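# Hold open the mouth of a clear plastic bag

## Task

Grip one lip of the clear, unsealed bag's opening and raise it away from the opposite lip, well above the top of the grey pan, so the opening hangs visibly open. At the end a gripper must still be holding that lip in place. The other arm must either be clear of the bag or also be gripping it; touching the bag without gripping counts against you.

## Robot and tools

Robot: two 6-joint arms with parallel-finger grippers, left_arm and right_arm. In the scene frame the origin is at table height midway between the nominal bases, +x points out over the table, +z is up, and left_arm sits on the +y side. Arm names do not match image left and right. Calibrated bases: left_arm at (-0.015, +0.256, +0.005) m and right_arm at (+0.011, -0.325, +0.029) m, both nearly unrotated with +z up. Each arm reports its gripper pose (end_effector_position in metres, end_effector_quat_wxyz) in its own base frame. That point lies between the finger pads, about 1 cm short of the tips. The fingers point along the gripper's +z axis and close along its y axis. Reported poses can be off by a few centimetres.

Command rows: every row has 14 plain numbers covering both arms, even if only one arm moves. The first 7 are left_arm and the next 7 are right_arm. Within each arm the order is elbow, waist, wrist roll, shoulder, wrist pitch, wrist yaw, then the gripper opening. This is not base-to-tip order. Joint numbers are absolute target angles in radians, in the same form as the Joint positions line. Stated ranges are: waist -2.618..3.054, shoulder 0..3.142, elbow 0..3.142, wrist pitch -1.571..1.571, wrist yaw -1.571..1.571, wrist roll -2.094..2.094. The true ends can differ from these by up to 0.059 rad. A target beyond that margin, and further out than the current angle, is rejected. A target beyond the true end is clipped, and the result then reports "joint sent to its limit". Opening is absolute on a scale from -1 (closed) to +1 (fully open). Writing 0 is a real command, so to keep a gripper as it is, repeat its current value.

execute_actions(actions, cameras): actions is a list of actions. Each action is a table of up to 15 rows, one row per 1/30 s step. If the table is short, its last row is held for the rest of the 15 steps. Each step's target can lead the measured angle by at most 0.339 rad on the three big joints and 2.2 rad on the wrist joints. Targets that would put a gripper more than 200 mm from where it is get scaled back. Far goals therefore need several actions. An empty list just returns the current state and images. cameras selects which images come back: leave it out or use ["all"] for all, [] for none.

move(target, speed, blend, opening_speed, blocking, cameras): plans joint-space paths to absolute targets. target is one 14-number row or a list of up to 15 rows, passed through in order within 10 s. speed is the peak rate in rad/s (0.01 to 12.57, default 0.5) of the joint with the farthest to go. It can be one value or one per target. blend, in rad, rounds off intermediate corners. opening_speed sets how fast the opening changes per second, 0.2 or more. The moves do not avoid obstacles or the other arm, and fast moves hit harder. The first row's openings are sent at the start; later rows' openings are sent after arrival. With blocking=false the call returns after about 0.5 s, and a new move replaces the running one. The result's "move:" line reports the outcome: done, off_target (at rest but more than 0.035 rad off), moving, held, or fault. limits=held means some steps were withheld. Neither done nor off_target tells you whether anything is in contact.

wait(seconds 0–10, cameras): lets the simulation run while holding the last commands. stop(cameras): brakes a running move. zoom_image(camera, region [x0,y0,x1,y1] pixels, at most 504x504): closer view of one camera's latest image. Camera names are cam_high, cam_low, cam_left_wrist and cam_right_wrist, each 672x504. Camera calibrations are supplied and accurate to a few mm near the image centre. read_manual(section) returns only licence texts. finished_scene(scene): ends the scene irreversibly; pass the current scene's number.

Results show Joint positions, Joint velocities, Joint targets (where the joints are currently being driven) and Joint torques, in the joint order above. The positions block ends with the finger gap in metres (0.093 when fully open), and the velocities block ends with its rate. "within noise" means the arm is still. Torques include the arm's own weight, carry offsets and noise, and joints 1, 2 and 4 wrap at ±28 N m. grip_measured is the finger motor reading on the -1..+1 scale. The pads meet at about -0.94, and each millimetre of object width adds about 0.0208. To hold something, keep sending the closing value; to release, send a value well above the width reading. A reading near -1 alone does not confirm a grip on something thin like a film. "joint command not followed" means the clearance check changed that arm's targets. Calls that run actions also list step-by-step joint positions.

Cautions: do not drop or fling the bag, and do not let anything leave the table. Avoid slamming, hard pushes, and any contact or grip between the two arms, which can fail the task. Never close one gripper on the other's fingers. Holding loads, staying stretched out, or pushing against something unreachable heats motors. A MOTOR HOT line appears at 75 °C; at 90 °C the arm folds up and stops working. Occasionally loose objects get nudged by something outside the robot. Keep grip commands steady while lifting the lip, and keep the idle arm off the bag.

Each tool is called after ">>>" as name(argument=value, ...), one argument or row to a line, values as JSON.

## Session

>>> execute_actions(
  actions=[],
)

Scene clock: 0.00 s.
left_arm: end_effector_position=(+0.2648, -0.1341, +0.3516) grip_measured=+1.000 end_effector_quat_wxyz=(+0.534, +0.100, +0.788, -0.290) | right_arm: end_effector_position=(+0.2459, +0.0480, +0.2574) grip_measured=+1.000 end_effector_quat_wxyz=(+0.507, -0.119, +0.851, +0.069)
Joint names: [elbow, waist, wrist roll, shoulder, wrist pitch, wrist yaw]
Joint positions: left_arm=[1.029 -0.287 -0.279 0.821 -0.487 0.324 0.093] | right_arm=[0.817 0.076 -0.1 0.64 -0.682 -0.174 0.093]
Joint velocities: within noise
Joint torques (N m): no reading
Motor temperatures (°C): left_arm=[30 27 27 30 29 24 24] | right_arm=[30 26 28 32 29 27 28]
Heat: left arm: 30 °C; right arm: 32 °C.
Joint targets: left_arm=[1.036 -0.287 -0.279 0.820 -0.487 0.324] | right_arm=[0.831 0.076 -0.100 0.640 -0.665 -0.175]
Tool commands: left_gripper/opening=+1.0 right_gripper/opening=+1.0
camera_calibration:
cam_left_wrist: T_world_to_cam=[[-0.451609, -0.825606, 0.338266, -0.103688], [-0.687227, 0.0800927, -0.722014, 0.489047], [0.569006, -0.558534, -0.60355, 0.0684378], [0, 0, 0, 1]] pos_world=[0.250318, -0.0865501, 0.429479]
cam_right_wrist: T_world_to_cam=[[0.284431, -0.95744, 0.049059, -0.0390678], [-0.723763, -0.248007, -0.643941, 0.399611], [0.628702, 0.14765, -0.763501, 0.114918], [0, 0, 0, 1]] pos_world=[0.228086, 0.0447334, 0.346982]

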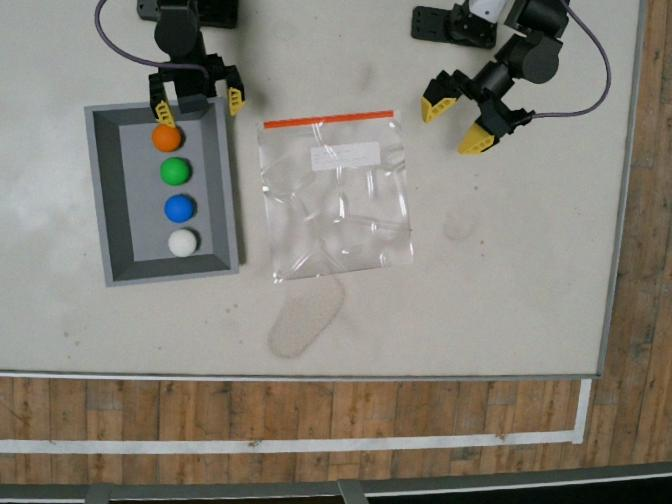

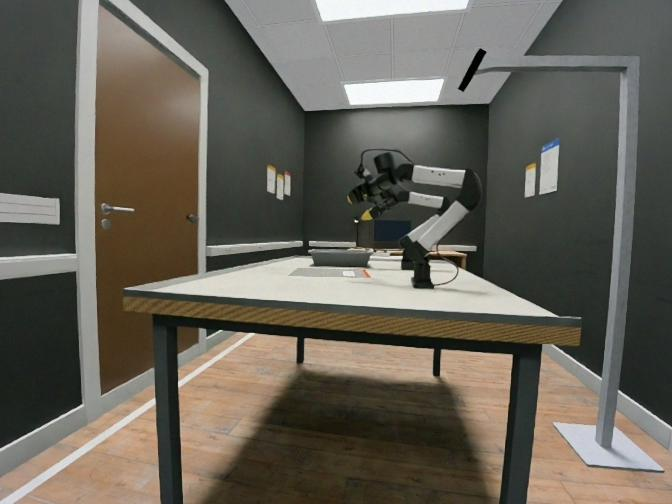

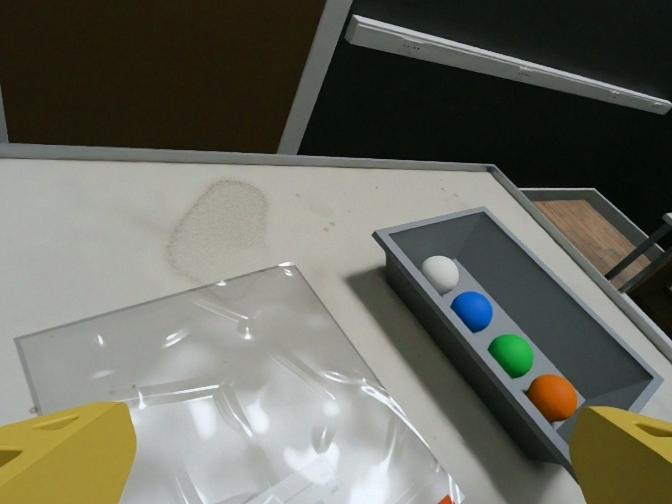

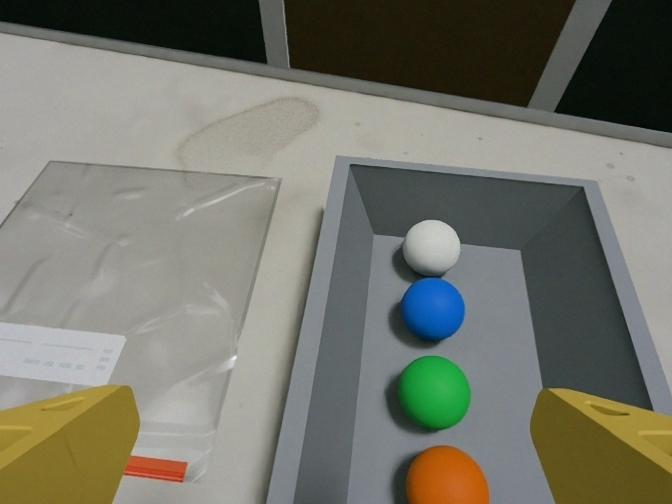

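>>> move(
  target=[1.511,-0.813,-0.95,1.965,-1.05,0,-0.1,0.831,0.076,-0.1,0.64,-0.665,-0.175,1],
  speed=0.8,
)

Scene clock: 14.70 s.
left_arm: end_effector_position=(+0.2597, -0.2785, +0.0562) grip_measured=-0.098 end_effector_quat_wxyz=(+0.015, -0.062, +0.998, -0.027) | right_arm: end_effector_position=(+0.2459, +0.0480, +0.2574) grip_measured=+1.000 end_effector_quat_wxyz=(+0.507, -0.119, +0.851, +0.069)
Joint names: [elbow, waist, wrist roll, shoulder, wrist pitch, wrist yaw]
Joint positions: left_arm=[1.485 -0.815 -0.939 1.962 -1.031 0.012 0.041] | right_arm=[0.817 0.076 -0.1 0.64 -0.682 -0.174 0.093]
Joint velocities: within noise
Joint torques (N m): left_arm=[9.37 0.28 -0.16 -10.04 0.11 -0.18] | right_arm=[6.48 -0.17 -0.02 -0.35 2.24 -0.04]
Motor temperatures (°C): left_arm=[32 27 27 30 31 24 24] | right_arm=[32 26 28 32 34 27 28]
Heat: left arm: 32 °C; right arm: 34 °C.
Joint targets: left_arm=[1.511 -0.813 -0.950 1.965 -1.050 0.000] | right_arm=[0.831 0.076 -0.100 0.640 -0.665 -0.175]
move: done
camera_calibration:
cam_left_wrist: T_world_to_cam=[[0.117745, -0.992479, 0.0334874, -0.302593], [-0.923941, -0.0971294, 0.369999, 0.234617], [-0.363963, -0.0745058, -0.928429, 0.20782], [0, 0, 0, 1]] pos_world=[0.32804, -0.262045, 0.116271]
cam_right_wrist: T_world_to_cam=[[0.284431, -0.95744, 0.049059, -0.0390678], [-0.723763, -0.248007, -0.643941, 0.399611], [0.628702, 0.14765, -0.763501, 0.114918], [0, 0, 0, 1]] pos_world=[0.228086, 0.0447334, 0.346982]

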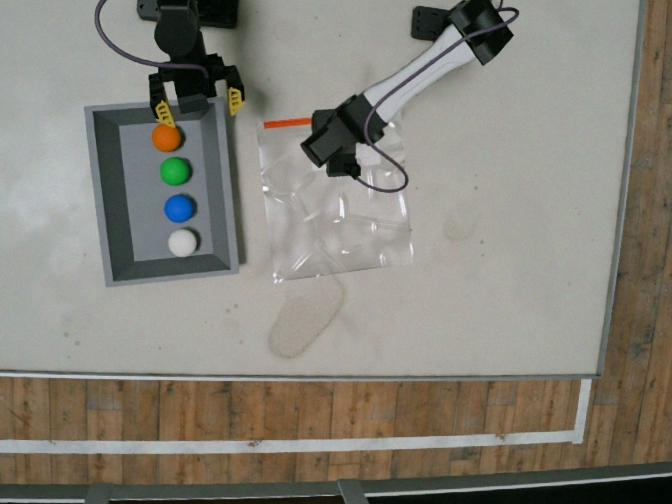

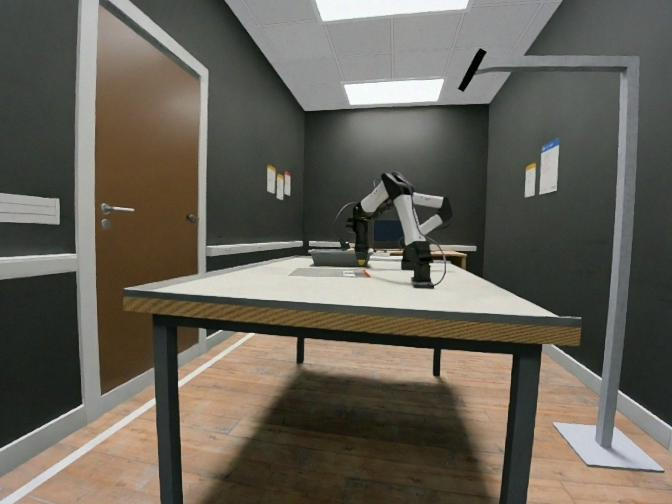

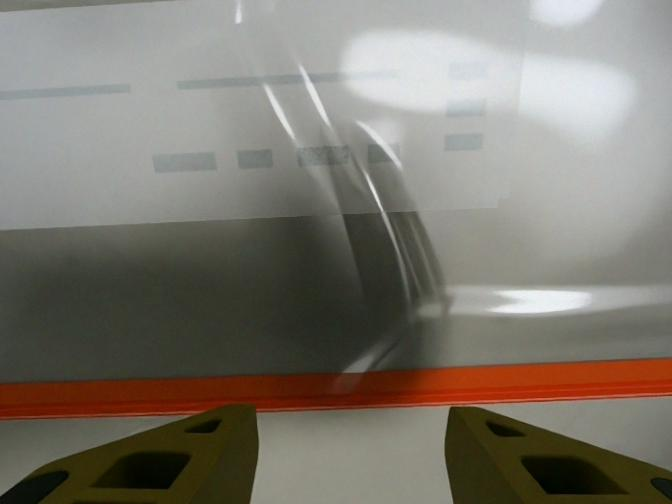

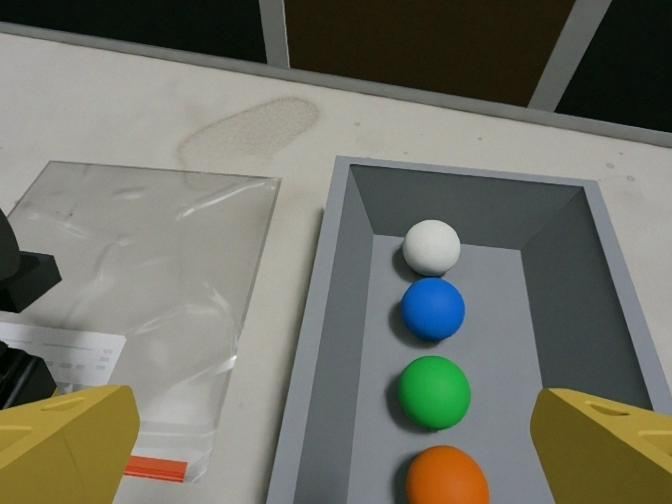

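>>> move(
  target=[1.420,-0.813,-0.95,2.0,-0.922,0,-0.1,0.831,0.076,-0.1,0.64,-0.665,-0.175,1],
  speed=0.25,
  cameras=["cam_left_wrist"],
)

>>> move(
  target=[1.395,-0.813,-0.95,2.015,-0.885,0,-0.1,0.831,0.076,-0.1,0.64,-0.665,-0.175,1],
  speed=0.1,
  cameras=["cam_left_wrist"],
)

Scene clock: 21.83 s.
left_arm: end_effector_position=(+0.2624, -0.2810, +0.0338) grip_measured=-0.098 end_effector_quat_wxyz=(+0.019, -0.062, +0.997, -0.031) | right_arm: end_effector_position=(+0.2459, +0.0480, +0.2574) grip_measured=+1.000 end_effector_quat_wxyz=(+0.507, -0.119, +0.851, +0.069)
Joint names: [elbow, waist, wrist roll, shoulder, wrist pitch, wrist yaw]
Joint positions: left_arm=[1.432 -0.815 -0.94 1.991 -0.941 0.01 0.041] | right_arm=[0.817 0.076 -0.1 0.64 -0.682 -0.174 0.093]
Joint velocities: within noise
Joint torques (N m): left_arm=[5.65 0.27 -0.17 -9.48 0.52 -0.17] | right_arm=[6.48 -0.16 -0.02 -0.36 2.23 -0.05]
Motor temperatures (°C): left_arm=[33 27 27 33 30 25 24] | right_arm=[32 26 28 32 35 27 28]
Heat: left arm: 33 °C; right arm: 35 °C.
Joint targets: left_arm=[1.420 -0.813 -0.950 2.000 -0.922 0.000] | right_arm=[0.831 0.076 -0.100 0.640 -0.665 -0.175]
move: done
camera_calibration:
cam_left_wrist: T_world_to_cam=[[0.118288, -0.992144, 0.0407221, -0.304864], [-0.926652, -0.0955572, 0.363572, 0.246425], [-0.356824, -0.0807414, -0.930676, 0.184208], [0, 0, 0, 1]] pos_world=[0.330142, -0.264049, 0.0942596]
Images, in order (width x height): cam_left_wrist 672x504.

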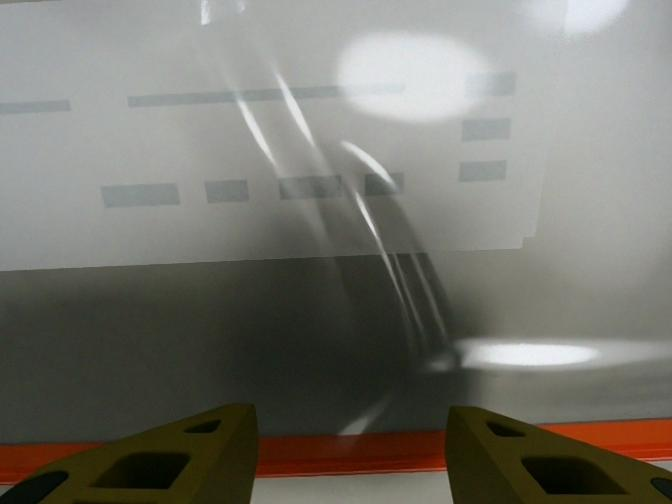

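Scene clock: 22.80 s.
left_arm: end_effector_position=(+0.2627, -0.2813, +0.0242) grip_measured=-0.098 end_effector_quat_wxyz=(+0.020, -0.062, +0.997, -0.031) | right_arm: end_effector_position=(+0.2459, +0.0480, +0.2574) grip_measured=+1.000 end_effector_quat_wxyz=(+0.507, -0.119, +0.851, +0.069)
Joint names: [elbow, waist, wrist roll, shoulder, wrist pitch, wrist yaw]
Joint positions: left_arm=[1.409 -0.815 -0.94 2.003 -0.904 0.01 0.041] | right_arm=[0.817 0.076 -0.1 0.64 -0.682 -0.174 0.093]
Joint velocities: within noise
Joint torques (N m): left_arm=[5.45 0.28 -0.17 -9.21 0.53 -0.18] | right_arm=[6.49 -0.2 -0.02 -0.38 2.24 -0.04]
Motor temperatures (°C): left_arm=[33 27 27 33 30 25 24] | right_arm=[33 26 28 32 36 27 28]
Heat: left arm: 33 °C; right arm: 36 °C.
Joint targets: left_arm=[1.395 -0.813 -0.950 2.015 -0.885 0.000] | right_arm=[0.831 0.076 -0.100 0.640 -0.665 -0.175]
move: done
camera_calibration:
cam_left_wrist: T_world_to_cam=[[0.118271, -0.99209, 0.0420752, -0.304807], [-0.927235, -0.0951788, 0.362182, 0.25055], [-0.355312, -0.0818491, -0.931157, 0.174705], [0, 0, 0, 1]] pos_world=[0.330443, -0.264249, 0.0847577]
Images, in order (width x height): cam_left_wrist 672x504.

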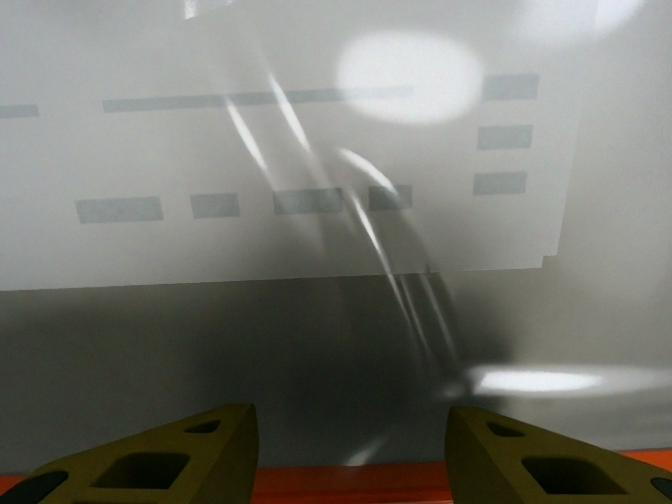

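>>> move(
  target=[1.410,-0.794,-0.93,2.047,-0.862,0,-0.1,0.831,0.076,-0.1,0.64,-0.665,-0.175,1],
  speed=0.1,
  cameras=["cam_left_wrist"],
)

>>> move(
  target=[1.395,-0.794,-0.93,2.062,-0.84,0,-0.1,0.831,0.076,-0.1,0.64,-0.665,-0.175,1],
  speed=0.08,
  cameras=["cam_left_wrist"],
)

Scene clock: 27.90 s.
left_arm: end_effector_position=(+0.2679, -0.2788, +0.0176) grip_measured=-0.098 end_effector_quat_wxyz=(+0.018, -0.069, +0.997, -0.030) | right_arm: end_effector_position=(+0.2459, +0.0480, +0.2574) grip_measured=+1.000 end_effector_quat_wxyz=(+0.507, -0.119, +0.851, +0.069)
Joint names: [elbow, waist, wrist roll, shoulder, wrist pitch, wrist yaw]
Joint positions: left_arm=[1.409 -0.801 -0.94 2.021 -0.889 0.01 0.041] | right_arm=[0.817 0.076 -0.1 0.64 -0.682 -0.174 0.093]
Joint velocities: within noise
Joint torques (N m): left_arm=[6.79 0.75 0.06 -8.03 0.61 -0.17] | right_arm=[6.49 -0.14 -0.02 -0.38 2.24 -0.04]
Motor temperatures (°C): left_arm=[33 27 27 34 30 25 24] | right_arm=[33 26 28 32 36 27 28]
Heat: left arm: 34 °C; right arm: 36 °C.
Joint targets: left_arm=[1.410 -0.794 -0.930 2.047 -0.862 0.000] | right_arm=[0.831 0.076 -0.100 0.640 -0.665 -0.175]
move: done
camera_calibration:
cam_left_wrist: T_world_to_cam=[[0.132366, -0.990443, 0.0387495, -0.305971], [-0.924739, -0.109322, 0.364562, 0.253293], [-0.356842, -0.0840889, -0.930372, 0.170306], [0, 0, 0, 1]] pos_world=[0.335502, -0.261036, 0.0779636]
Images, in order (width x height): cam_left_wrist 672x504.

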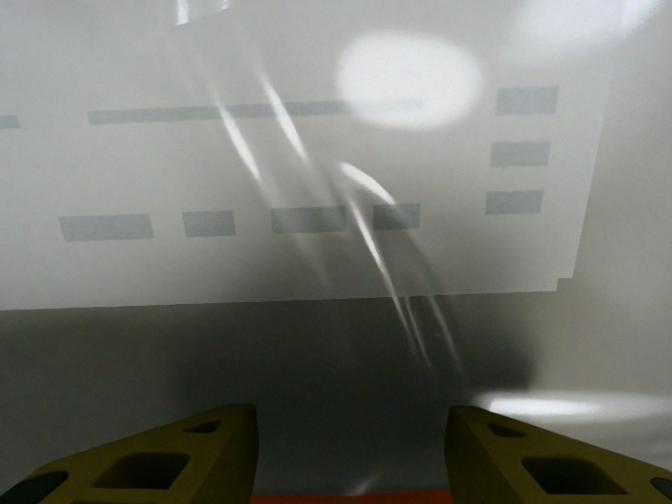

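Scene clock: 28.60 s.
left_arm: end_effector_position=(+0.2680, -0.2790, +0.0170) grip_measured=-0.098 end_effector_quat_wxyz=(+0.018, -0.069, +0.997, -0.030) | right_arm: end_effector_position=(+0.2459, +0.0480, +0.2574) grip_measured=+1.000 end_effector_quat_wxyz=(+0.507, -0.119, +0.851, +0.069)
Joint names: [elbow, waist, wrist roll, shoulder, wrist pitch, wrist yaw]
Joint positions: left_arm=[1.409 -0.801 -0.94 2.023 -0.888 0.01 0.041] | right_arm=[0.817 0.076 -0.1 0.64 -0.682 -0.174 0.093]
Joint velocities: within noise
Joint torques (N m): left_arm=[5.39 0.76 0.05 -6.71 0.83 -0.17] | right_arm=[6.46 -0.18 -0.02 -0.36 2.23 -0.04]
Motor temperatures (°C): left_arm=[33 27 27 34 30 25 24] | right_arm=[33 26 28 32 37 27 28]
Heat: left arm: 34 °C; right arm: 37 °C.
Joint targets: left_arm=[1.395 -0.794 -0.930 2.062 -0.840 0.000] | right_arm=[0.831 0.076 -0.100 0.640 -0.665 -0.175]
move: off_target (left_arm); left_arm: the wrist pitch is farthest, 0.048 rad from its target
camera_calibration:
cam_left_wrist: T_world_to_cam=[[0.132366, -0.990443, 0.0387495, -0.306077], [-0.924739, -0.109322, 0.364562, 0.253649], [-0.356842, -0.0840889, -0.930372, 0.169904], [0, 0, 0, 1]] pos_world=[0.335702, -0.261136, 0.0774636]
Images, in order (width x height): cam_left_wrist 672x504.

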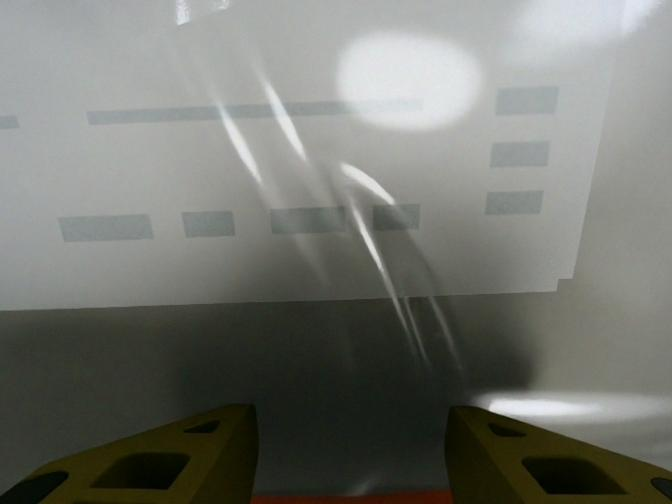

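>>> move(
  target=[1.395,-0.794,-0.93,2.062,-0.84,0,-1,0.831,0.076,-0.1,0.64,-0.665,-0.175,1],
  opening_speed=0.5,
  cameras=["cam_left_wrist"],
)

>>> move(
  target=[
    [1.52,-0.794,-0.93,1.97,-1.05,0,-1,0.831,0.076,-0.1,0.64,-0.665,-0.175,1],
    [2.16,-0.794,-0.93,1.98,-1.5,0,-1,0.831,0.076,-0.1,0.64,-0.665,-0.175,1],
  ],
  speed=0.22,
  blend=0.05,
)

>>> zoom_image(
  camera="cam_low",
  region=[280, 190, 440, 300],
)

>>> zoom_image(
  camera="cam_high",
  region=[230, 80, 430, 290],
)

Scene clock: 37.23 s.
left_arm: end_effector_position=(+0.2722, -0.2796, +0.0167) grip_measured=-0.976 end_effector_quat_wxyz=(+0.026, -0.071, +0.997, -0.032) | right_arm: end_effector_position=(+0.2459, +0.0480, +0.2574) grip_measured=+1.000 end_effector_quat_wxyz=(+0.507, -0.119, +0.851, +0.069)
Joint names: [elbow, waist, wrist roll, shoulder, wrist pitch, wrist yaw]
Joint positions: left_arm=[1.409 -0.798 -0.94 2.024 -0.873 0.002 0] | right_arm=[0.817 0.076 -0.1 0.64 -0.682 -0.174 0.093]
Joint velocities: within noise
Joint torques (N m): left_arm=[5.42 0.47 0.06 -6.87 0.71 -0.11] | right_arm=[6.49 -0.17 -0.02 -0.36 2.23 -0.04]
Motor temperatures (°C): left_arm=[33 27 27 34 30 25 24] | right_arm=[34 26 28 32 38 27 28]
Heat: left arm: 34 °C; right arm: 38 °C.
Joint targets: left_arm=[1.395 -0.794 -0.930 2.062 -0.840 0.000] | right_arm=[0.831 0.076 -0.100 0.640 -0.665 -0.175]
move: off_target (left_arm); left_arm: the shoulder is farthest, 0.038 rad from its target
camera_calibration:
cam_left_wrist: T_world_to_cam=[[0.135412, -0.989794, 0.0444072, -0.308012], [-0.929616, -0.111419, 0.351283, 0.258415], [-0.34275, -0.0888498, -0.935216, 0.165912], [0, 0, 0, 1]] pos_world=[0.338802, -0.261335, 0.0780652]
Images, in order (width x height): cam_left_wrist 672x504.

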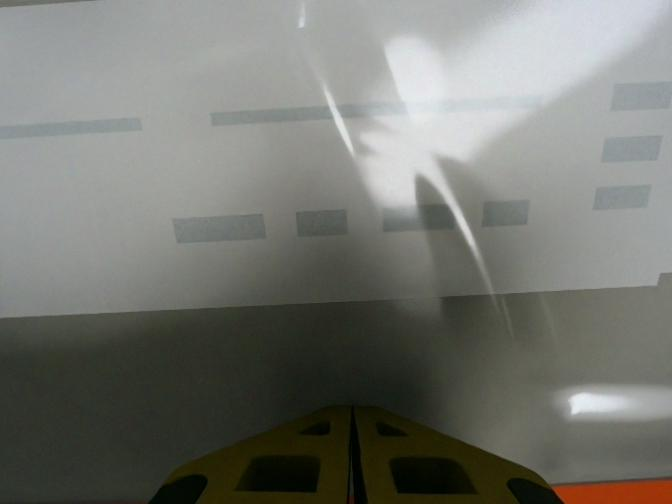

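Scene clock: 41.70 s.
left_arm: end_effector_position=(+0.2919, -0.2998, +0.2096) grip_measured=-0.976 end_effector_quat_wxyz=(+0.072, -0.070, +0.991, -0.086) | right_arm: end_effector_position=(+0.2459, +0.0480, +0.2574) grip_measured=+1.000 end_effector_quat_wxyz=(+0.507, -0.119, +0.851, +0.069)
Joint names: [elbow, waist, wrist roll, shoulder, wrist pitch, wrist yaw]
Joint positions: left_arm=[2.135 -0.798 -0.94 2 -1.481 0.002 0] | right_arm=[0.817 0.076 -0.1 0.64 -0.682 -0.174 0.093]
Joint velocities: within noise
Joint torques (N m): left_arm=[9.35 0.46 0.06 -12.66 0.48 -0.11] | right_arm=[6.45 -0.14 -0.02 -0.36 2.23 -0.04]
Motor temperatures (°C): left_arm=[33 27 27 35 30 25 24] | right_arm=[34 26 28 32 38 27 28]
Heat: left arm: 35 °C; right arm: 38 °C.
Joint targets: left_arm=[2.160 -0.794 -0.930 1.980 -1.500 0.000] | right_arm=[0.831 0.076 -0.100 0.640 -0.665 -0.175]
move: done
camera_calibration:
cam_left_wrist: T_world_to_cam=[[0.125321, -0.97948, 0.15784, -0.357029], [-0.960385, -0.0798526, 0.266993, 0.242909], [-0.24891, -0.185046, -0.950685, 0.298282], [0, 0, 0, 1]] pos_world=[0.352275, -0.27511, 0.27507]
cam_right_wrist: T_world_to_cam=[[0.284431, -0.95744, 0.049059, -0.0390678], [-0.723763, -0.248007, -0.643941, 0.399611], [0.628702, 0.14765, -0.763501, 0.114918], [0, 0, 0, 1]] pos_world=[0.228086, 0.0447334, 0.346982]

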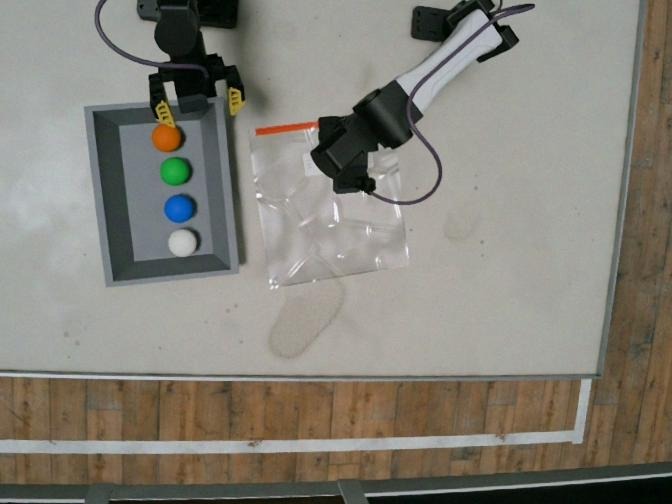

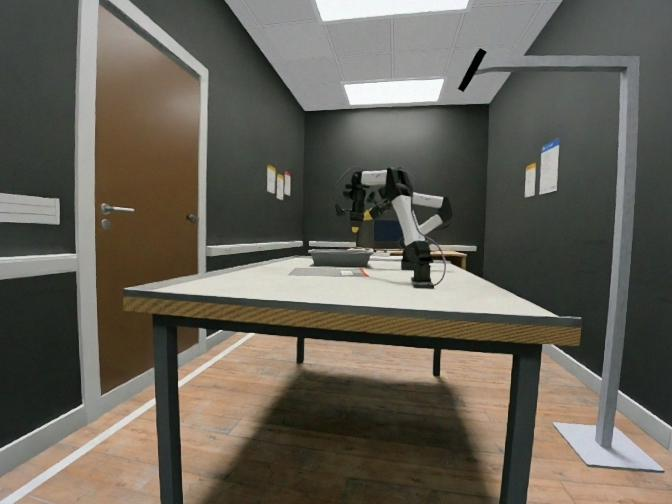

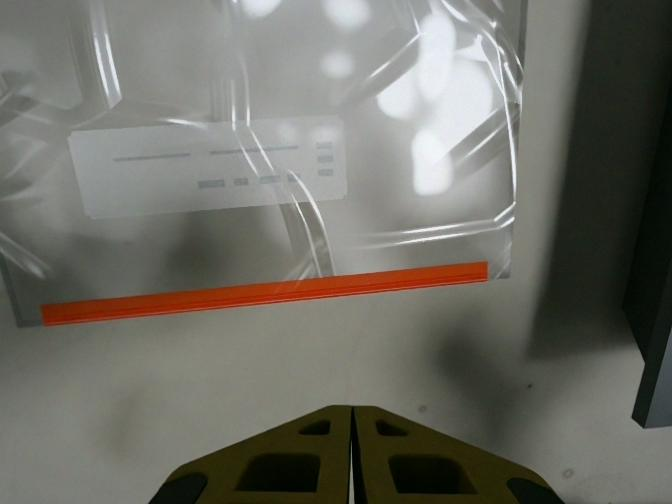

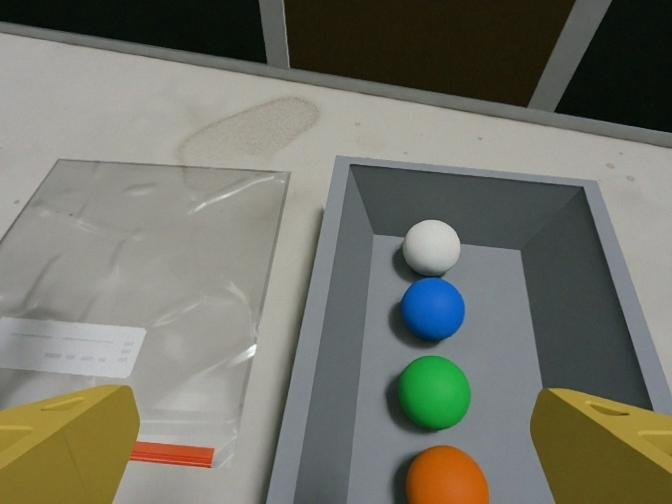

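Scaled by 3.150 from the camera's 672x504 image, which has a finer 960x720 frame.

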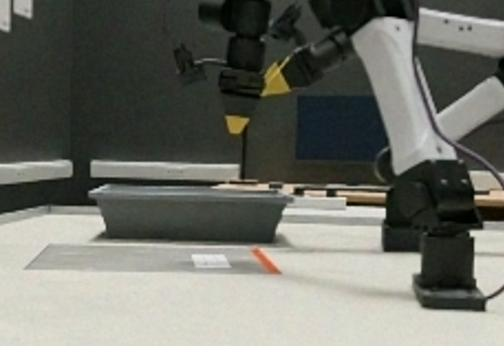

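Scaled by 2.400 from the camera's 672x504 image, which has a finer 960x720 frame.

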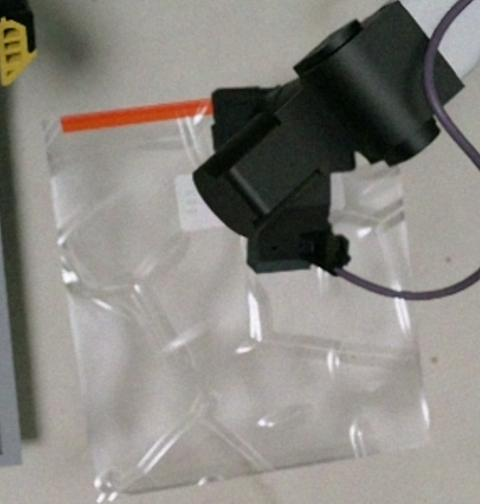

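>>> move(
  target=[
    [1.66,-0.790,-1.03,2.09,-1.142,0,-0.1,0.831,0.076,-0.1,0.64,-0.665,-0.175,1],
    [1.565,-0.790,-1.03,2.128,-1.01,0,-0.1,0.831,0.076,-0.1,0.64,-0.665,-0.175,1],
  ],
  speed=[0.5,0.2],
  cameras=["cam_left_wrist"],
)

>>> move(
  target=[1.535,-0.790,-1.03,2.150,-0.985,0,-0.1,0.831,0.076,-0.1,0.64,-0.665,-0.175,1],
  speed=0.1,
  cameras=["cam_left_wrist"],
)

Scene clock: 52.77 s.
left_arm: end_effector_position=(+0.2791, -0.2850, +0.0226) grip_measured=-0.102 end_effector_quat_wxyz=(+0.000, -0.112, +0.994, -0.002) | right_arm: end_effector_position=(+0.2459, +0.0480, +0.2574) grip_measured=+1.000 end_effector_quat_wxyz=(+0.507, -0.119, +0.851, +0.069)
Joint names: [elbow, waist, wrist roll, shoulder, wrist pitch, wrist yaw]
Joint positions: left_arm=[1.578 -0.795 -1.02 2.116 -1.029 0.002 0.04] | right_arm=[0.817 0.076 -0.1 0.64 -0.682 -0.174 0.093]
Joint velocities: within noise
Joint torques (N m): left_arm=[5.48 0.57 -0.17 -10.24 0.34 -0.11] | right_arm=[6.49 -0.18 -0.01 -0.36 2.24 -0.04]
Motor temperatures (°C): left_arm=[34 27 27 37 30 25 24] | right_arm=[35 26 28 32 39 27 28]
Heat: left arm: 37 °C; right arm: 39 °C.
Joint targets: left_arm=[1.565 -0.790 -1.030 2.128 -1.010 0.000] | right_arm=[0.831 0.076 -0.100 0.640 -0.665 -0.175]
move: done
camera_calibration:
cam_left_wrist: T_world_to_cam=[[0.217934, -0.975782, -0.0188033, -0.332181], [-0.894854, -0.207475, 0.395209, 0.224154], [-0.389539, -0.0693032, -0.918399, 0.191651], [0, 0, 0, 1]] pos_world=[0.347635, -0.264348, 0.0811782]
Images, in order (width x height): cam_left_wrist 672x504.

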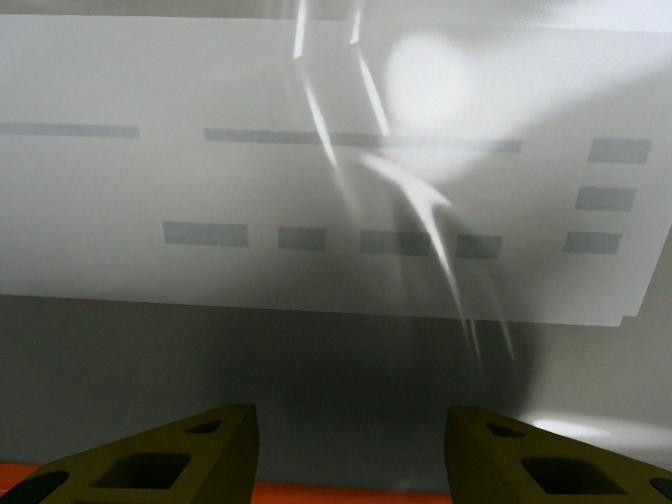

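Scene clock: 53.47 s.
left_arm: end_effector_position=(+0.2783, -0.2841, +0.0174) grip_measured=-0.102 end_effector_quat_wxyz=(-0.001, -0.112, +0.994, -0.001) | right_arm: end_effector_position=(+0.2459, +0.0480, +0.2574) grip_measured=+1.000 end_effector_quat_wxyz=(+0.507, -0.119, +0.851, +0.069)
Joint names: [elbow, waist, wrist roll, shoulder, wrist pitch, wrist yaw]
Joint positions: left_arm=[1.564 -0.795 -1.02 2.121 -1.013 0.002 0.04] | right_arm=[0.817 0.076 -0.1 0.64 -0.682 -0.174 0.093]
Joint velocities: within noise
Joint torques (N m): left_arm=[3.99 0.57 -0.16 -8.62 0.48 -0.11] | right_arm=[6.49 -0.13 -0.02 -0.39 2.24 -0.04]
Motor temperatures (°C): left_arm=[34 27 27 37 30 25 24] | right_arm=[35 26 28 32 39 27 28]
Heat: left arm: 37 °C; right arm: 39 °C.
Joint targets: left_arm=[1.535 -0.790 -1.030 2.150 -0.985 0.000] | right_arm=[0.831 0.076 -0.100 0.640 -0.665 -0.175]
move: done
camera_calibration:
cam_left_wrist: T_world_to_cam=[[0.217885, -0.975733, -0.0216879, -0.331197], [-0.893896, -0.208432, 0.39687, 0.225094], [-0.39176, -0.0670853, -0.917619, 0.187768], [0, 0, 0, 1]] pos_world=[0.346933, -0.263647, 0.0757838]
Images, in order (width x height): cam_left_wrist 672x504.

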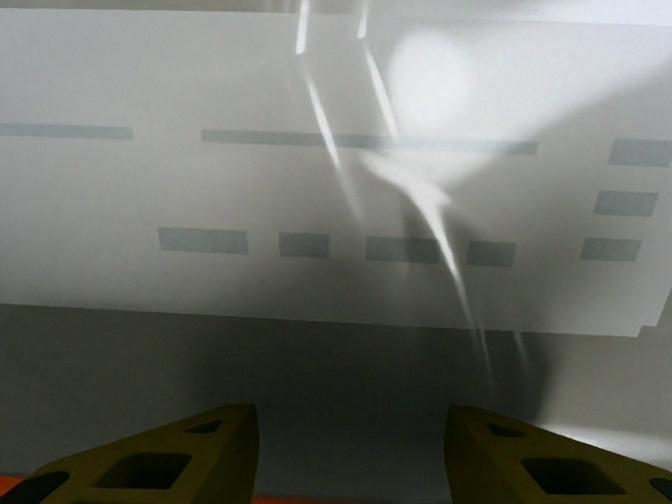

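>>> move(
  target=[1.510,-0.790,-1.03,2.175,-0.95,0,-0.1,0.831,0.076,-0.1,0.64,-0.665,-0.175,1],
  speed=0.1,
  cameras=[],
)

>>> move(
  target=[1.510,-0.790,-1.03,2.175,-0.95,0,-1,0.831,0.076,-0.1,0.64,-0.665,-0.175,1],
  opening_speed=0.5,
  cameras=["cam_left_wrist"],
)

Scene clock: 58.03 s.
left_arm: end_effector_position=(+0.2781, -0.2841, +0.0156) grip_measured=-0.102 end_effector_quat_wxyz=(-0.001, -0.112, +0.994, -0.002) | right_arm: end_effector_position=(+0.2459, +0.0480, +0.2574) grip_measured=+1.000 end_effector_quat_wxyz=(+0.507, -0.119, +0.851, +0.069)
Joint names: [elbow, waist, wrist roll, shoulder, wrist pitch, wrist yaw]
Joint positions: left_arm=[1.556 -0.795 -1.02 2.121 -1.004 0.003 0.04] | right_arm=[0.817 0.076 -0.1 0.64 -0.682 -0.174 0.093]
Joint velocities: within noise
Joint torques (N m): left_arm=[2.35 0.53 -0.17 -6.08 0.75 -0.11] | right_arm=[6.5 -0.14 -0.02 -0.38 2.22 -0.04]
Motor temperatures (°C): left_arm=[34 27 27 37 29 25 24] | right_arm=[35 26 28 32 39 27 28]
Heat: left arm: 37 °C; right arm: 39 °C.
Joint targets: left_arm=[1.510 -0.790 -1.030 2.175 -0.950 0.000] | right_arm=[0.831 0.076 -0.100 0.640 -0.665 -0.175]
move: off_target (left_arm); left_arm: the shoulder is farthest, 0.054 rad from its target
No camera images: "cameras" was empty.

Scene clock: 60.03 s.
left_arm: end_effector_position=(+0.2826, -0.2906, +0.0157) grip_measured=-0.976 end_effector_quat_wxyz=(+0.006, -0.113, +0.993, -0.017) | right_arm: end_effector_position=(+0.2459, +0.0480, +0.2574) grip_measured=+1.000 end_effector_quat_wxyz=(+0.507, -0.119, +0.851, +0.069)
Joint names: [elbow, waist, wrist roll, shoulder, wrist pitch, wrist yaw]
Joint positions: left_arm=[1.556 -0.795 -1.021 2.121 -0.972 0.01 0] | right_arm=[0.817 0.076 -0.1 0.64 -0.682 -0.174 0.093]
Joint velocities: within noise
Joint torques (N m): left_arm=[2.41 0.57 -0.16 -6.15 0.48 -0.18] | right_arm=[6.49 -0.16 -0.02 -0.39 2.23 -0.04]
Motor temperatures (°C): left_arm=[34 27 27 37 29 25 24] | right_arm=[35 26 28 31 40 27 28]
Heat: left arm: 37 °C; right arm: 40 °C.
Joint targets: left_arm=[1.510 -0.790 -1.030 2.175 -0.950 0.000] | right_arm=[0.831 0.076 -0.100 0.640 -0.665 -0.175]
move: off_target (left_arm); left_arm: the shoulder is farthest, 0.054 rad from its target
camera_calibration:
cam_left_wrist: T_world_to_cam=[[0.218547, -0.975758, 0.0115781, -0.339168], [-0.900762, -0.197157, 0.386985, 0.233722], [-0.375321, -0.0950034, -0.922013, 0.174756], [0, 0, 0, 1]] pos_world=[0.350242, -0.268263, 0.0746078]
Images, in order (width x height): cam_left_wrist 672x504.

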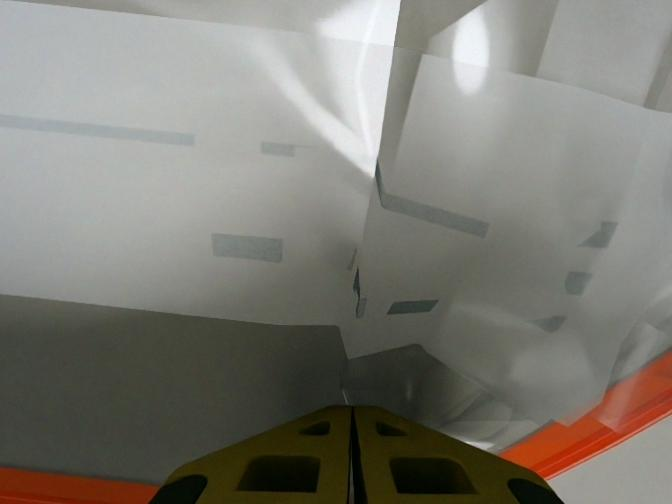

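Film gathered. Lift.

>>> move(
  target=[
    [1.66,-0.790,-1.03,2.09,-1.14,0,-1,0.831,0.076,-0.1,0.64,-0.665,-0.175,1],
    [2.16,-0.790,-1.03,1.99,-1.5,0,-1,0.831,0.076,-0.1,0.64,-0.665,-0.175,1],
  ],
  speed=0.2,
  blend=0.05,
)

>>> zoom_image(
  camera="cam_low",
  region=[280, 190, 440, 300],
)

>>> zoom_image(
  camera="cam_high",
  region=[230, 80, 430, 290],
)

Scene clock: 67.13 s.
left_arm: end_effector_position=(+0.2929, -0.3010, +0.2035) grip_measured=-0.976 end_effector_quat_wxyz=(+0.060, -0.112, +0.988, -0.085) | right_arm: end_effector_position=(+0.2459, +0.0480, +0.2574) grip_measured=+1.000 end_effector_quat_wxyz=(+0.507, -0.119, +0.851, +0.069)
Joint names: [elbow, waist, wrist roll, shoulder, wrist pitch, wrist yaw]
Joint positions: left_arm=[2.135 -0.795 -1.021 2.015 -1.481 0.01 0] | right_arm=[0.817 0.076 -0.1 0.64 -0.682 -0.174 0.093]
Joint velocities: within noise
Joint torques (N m): left_arm=[9.29 0.55 -0.14 -13.34 0.4 -0.18] | right_arm=[6.48 -0.2 -0.02 -0.4 2.23 -0.04]
Motor temperatures (°C): left_arm=[34 27 27 38 29 25 24] | right_arm=[35 26 28 31 40 27 28]
Heat: left arm: 38 °C; right arm: 40 °C.
Joint targets: left_arm=[2.160 -0.790 -1.030 1.990 -1.500 0.000] | right_arm=[0.831 0.076 -0.100 0.640 -0.665 -0.175]
move: done
camera_calibration:
cam_left_wrist: T_world_to_cam=[[0.208461, -0.964982, 0.159231, -0.377558], [-0.942716, -0.154897, 0.295456, 0.211847], [-0.260445, -0.211701, -0.941993, 0.286099], [0, 0, 0, 1]] pos_world=[0.35293, -0.270955, 0.267031]
cam_right_wrist: T_world_to_cam=[[0.284431, -0.95744, 0.049059, -0.0390678], [-0.723763, -0.248007, -0.643941, 0.399611], [0.628702, 0.14765, -0.763501, 0.114918], [0, 0, 0, 1]] pos_world=[0.228086, 0.0447334, 0.346982]

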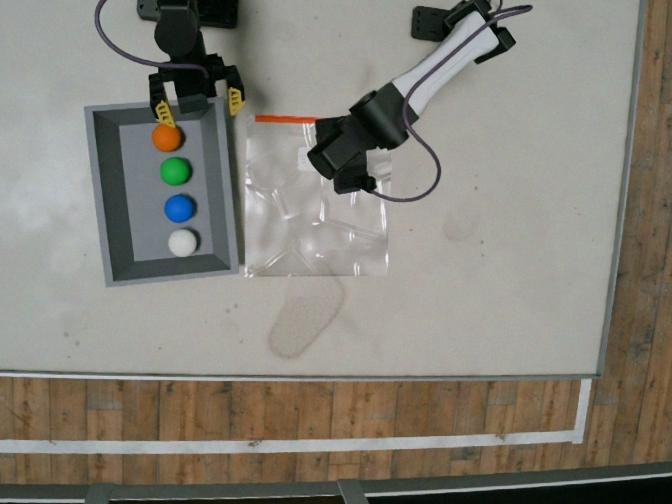

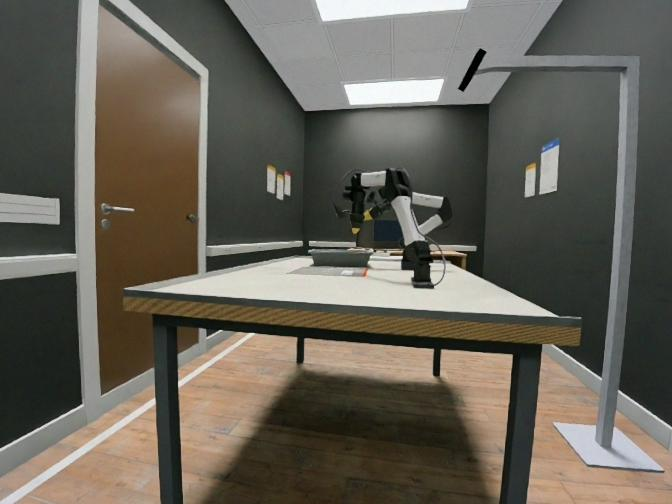

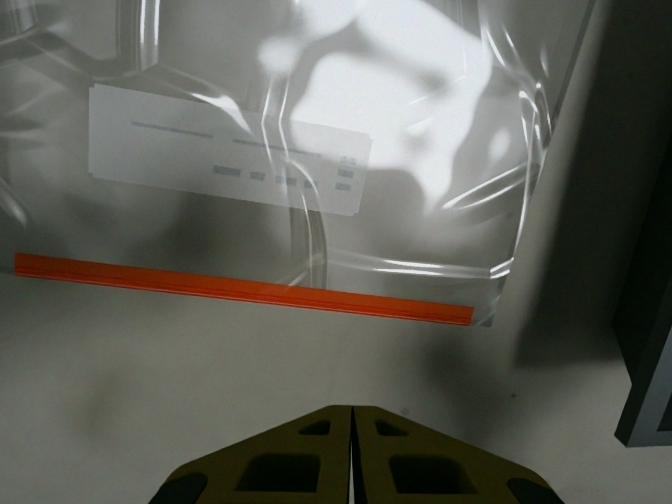

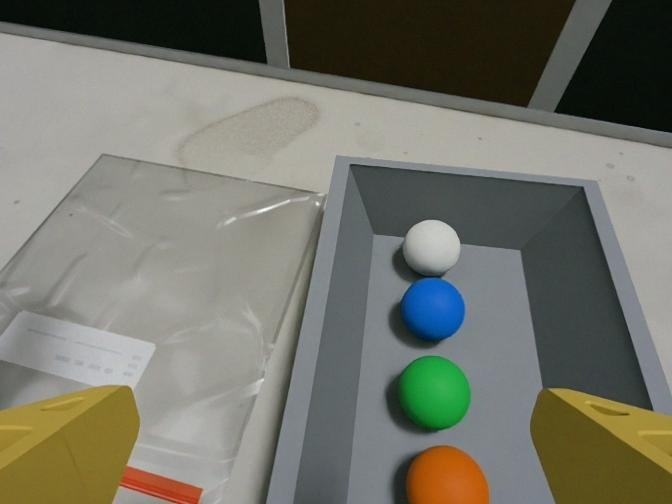

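Scaled by 3.150 from the camera's 672x504 image, which has a finer 960x720 frame.

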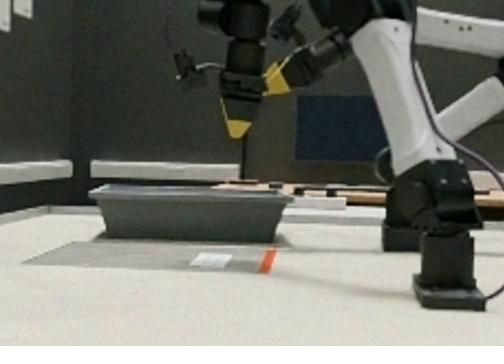

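Scaled by 2.400 from the camera's 672x504 image, which has a finer 960x720 frame.

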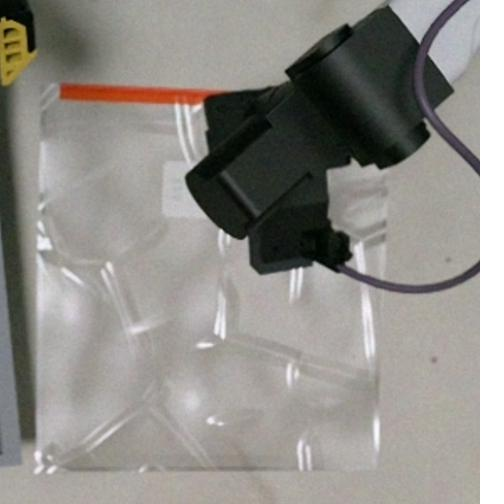

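>>> move(
  target=[
    [1.20,-0.96,-0.895,1.792,-0.69,-0.378,0.1,0.831,0.076,-0.1,0.64,-0.665,-0.175,1],
    [1.125,-0.96,-0.895,1.842,-0.57,-0.378,0.1,0.831,0.076,-0.1,0.64,-0.665,-0.175,1],
  ],
  speed=[0.6,0.25],
  cameras=["cam_left_wrist","cam_high"],
)

Scene clock: 89.87 s.
left_arm: end_effector_position=(+0.2690, -0.2761, +0.0365) grip_measured=+0.098 end_effector_quat_wxyz=(+0.230, -0.001, +0.973, -0.005) | right_arm: end_effector_position=(+0.2459, +0.0480, +0.2574) grip_measured=+1.000 end_effector_quat_wxyz=(+0.507, -0.119, +0.851, +0.069)
Joint names: [elbow, waist, wrist roll, shoulder, wrist pitch, wrist yaw]
Joint positions: left_arm=[1.138 -0.956 -0.905 1.832 -0.589 -0.368 0.05] | right_arm=[0.817 0.076 -0.1 0.64 -0.682 -0.174 0.093]
Joint velocities: within noise
Joint torques (N m): left_arm=[5.63 -0.34 0.05 -8.01 0.96 -0.38] | right_arm=[6.46 -0.16 -0.02 -0.42 2.24 -0.05]
Motor temperatures (°C): left_arm=[35 27 27 42 29 25 24] | right_arm=[36 26 28 31 41 27 28]
Heat: left arm: 42 °C; right arm: 41 °C.
Joint targets: left_arm=[1.125 -0.960 -0.895 1.842 -0.570 -0.378] | right_arm=[0.831 0.076 -0.100 0.640 -0.665 -0.175]
move: done
camera_calibration:
cam_left_wrist: T_world_to_cam=[[0.00573533, -0.999916, -0.0115921, -0.270873], [-0.998368, -0.00506705, -0.0568785, 0.311659], [0.056815, 0.0118994, -0.998314, 0.106323], [0, 0, 0, 1]] pos_world=[0.306663, -0.270537, 0.12073]
Images, in order (width x height): cam_high 672x504, cam_left_wrist 672x504.

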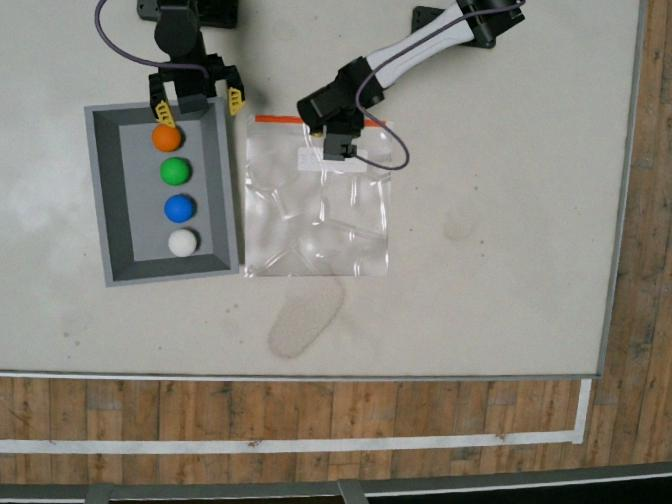

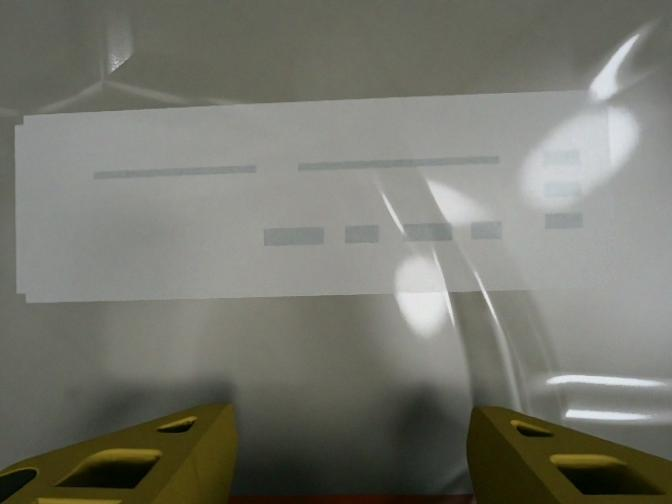

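>>> move(
  target=[
    [1.073,-0.96,-0.895,1.8745,-0.482,-0.378,0.1,0.831,0.076,-0.1,0.64,-0.665,-0.175,1],
    [1.045,-0.96,-0.895,1.895,-0.435,-0.378,0.1,0.831,0.076,-0.1,0.64,-0.665,-0.175,1],
  ],
  speed=0.1,
  cameras=["cam_left_wrist"],
)

Scene clock: 102.20 s.
left_arm: end_effector_position=(+0.2768, -0.2795, +0.0179) grip_measured=+0.098 end_effector_quat_wxyz=(+0.255, -0.008, +0.967, -0.018) | right_arm: end_effector_position=(+0.2459, +0.0480, +0.2574) grip_measured=+1.000 end_effector_quat_wxyz=(+0.507, -0.119, +0.851, +0.069)
Joint names: [elbow, waist, wrist roll, shoulder, wrist pitch, wrist yaw]
Joint positions: left_arm=[1.071 -0.956 -0.903 1.864 -0.436 -0.396 0.05] | right_arm=[0.817 0.076 -0.1 0.64 -0.682 -0.174 0.093]
Joint velocities: within noise
Joint torques (N m): left_arm=[4.21 -0.32 0.03 -6.04 0.89 -0.11] | right_arm=[6.46 -0.2 -0.01 -0.38 2.23 -0.04]
Motor temperatures (°C): left_arm=[34 27 27 40 30 25 24] | right_arm=[37 26 28 31 42 27 28]
Heat: left arm: 40 °C; right arm: 42 °C.
Joint targets: left_arm=[1.045 -0.960 -0.895 1.895 -0.435 -0.378] | right_arm=[0.831 0.076 -0.100 0.640 -0.665 -0.175]
move: done
camera_calibration:
cam_left_wrist: T_world_to_cam=[[0.0121333, -0.999805, 0.0155633, -0.276751], [-0.993891, -0.0137661, -0.109506, 0.315684], [0.109699, -0.0141396, -0.993864, 0.0653502], [0, 0, 0, 1]] pos_world=[0.309944, -0.271428, 0.103826]
Images, in order (width x height): cam_left_wrist 672x504.

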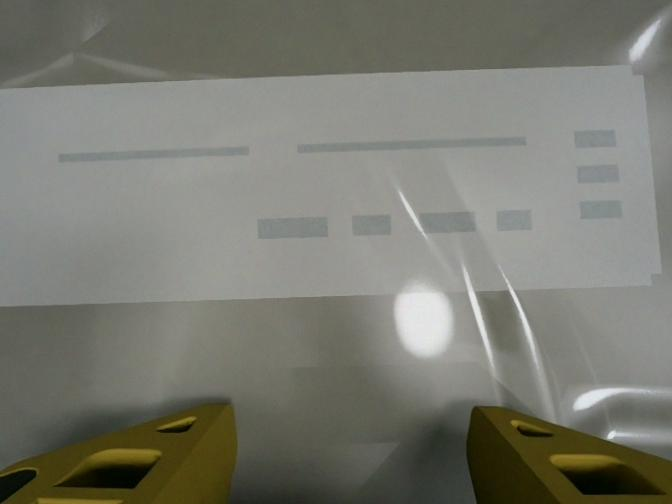

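>>> move(
  target=[
    [1.015,-0.96,-0.895,1.918,-0.385,-0.378,0.1,0.831,0.076,-0.1,0.64,-0.665,-0.175,1],
    [1.015,-0.96,-0.895,1.918,-0.385,-0.378,-1,0.831,0.076,-0.1,0.64,-0.665,-0.175,1],
  ],
  speed=0.1,
  opening_speed=0.5,
  cameras=["cam_left_wrist"],
)

Scene clock: 108.30 s.
left_arm: end_effector_position=(+0.2868, -0.2831, +0.0172) grip_measured=-0.975 end_effector_quat_wxyz=(+0.286, -0.013, +0.958, -0.025) | right_arm: end_effector_position=(+0.2459, +0.0480, +0.2574) grip_measured=+1.000 end_effector_quat_wxyz=(+0.507, -0.119, +0.851, +0.069)
Joint names: [elbow, waist, wrist roll, shoulder, wrist pitch, wrist yaw]
Joint positions: left_arm=[1.049 -0.957 -0.895 1.874 -0.35 -0.439 0] | right_arm=[0.817 0.076 -0.1 0.64 -0.682 -0.174 0.093]
Joint velocities: within noise
Joint torques (N m): left_arm=[3.48 -0.23 -0.06 -4.93 0.61 0.27] | right_arm=[6.5 -0.18 -0.02 -0.36 2.23 -0.05]
Motor temperatures (°C): left_arm=[34 27 27 39 30 25 24] | right_arm=[37 26 28 31 42 27 28]
Heat: left arm: 39 °C; right arm: 42 °C.
Joint targets: left_arm=[1.015 -0.960 -0.895 1.918 -0.385 -0.378] | right_arm=[0.831 0.076 -0.100 0.640 -0.665 -0.175]
move: off_target (left_arm); target 2's new numbers were sent with left_arm's wrist yaw 0.055 rad from that target; left_arm: the wrist yaw is farthest, 0.061 rad from its target
camera_calibration:
cam_left_wrist: T_world_to_cam=[[0.0181189, -0.999265, 0.0337879, -0.282355], [-0.984807, -0.0236736, -0.17203, 0.321114], [0.172704, -0.0301576, -0.984512, 0.0407066], [0, 0, 0, 1]] pos_world=[0.314321, -0.273318, 0.104858]
Images, in order (width x height): cam_left_wrist 672x504.

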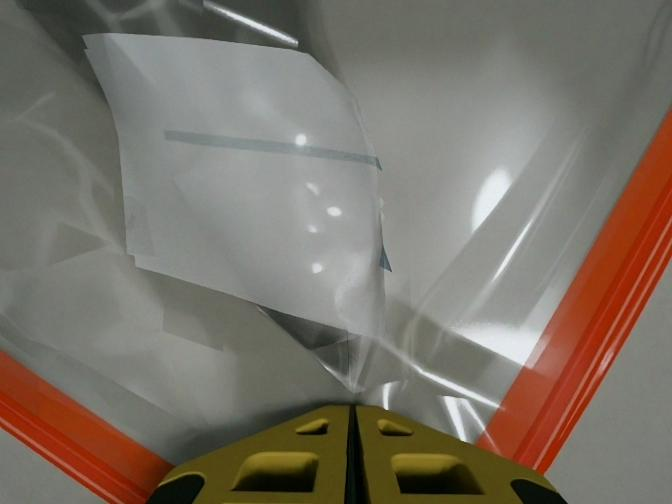

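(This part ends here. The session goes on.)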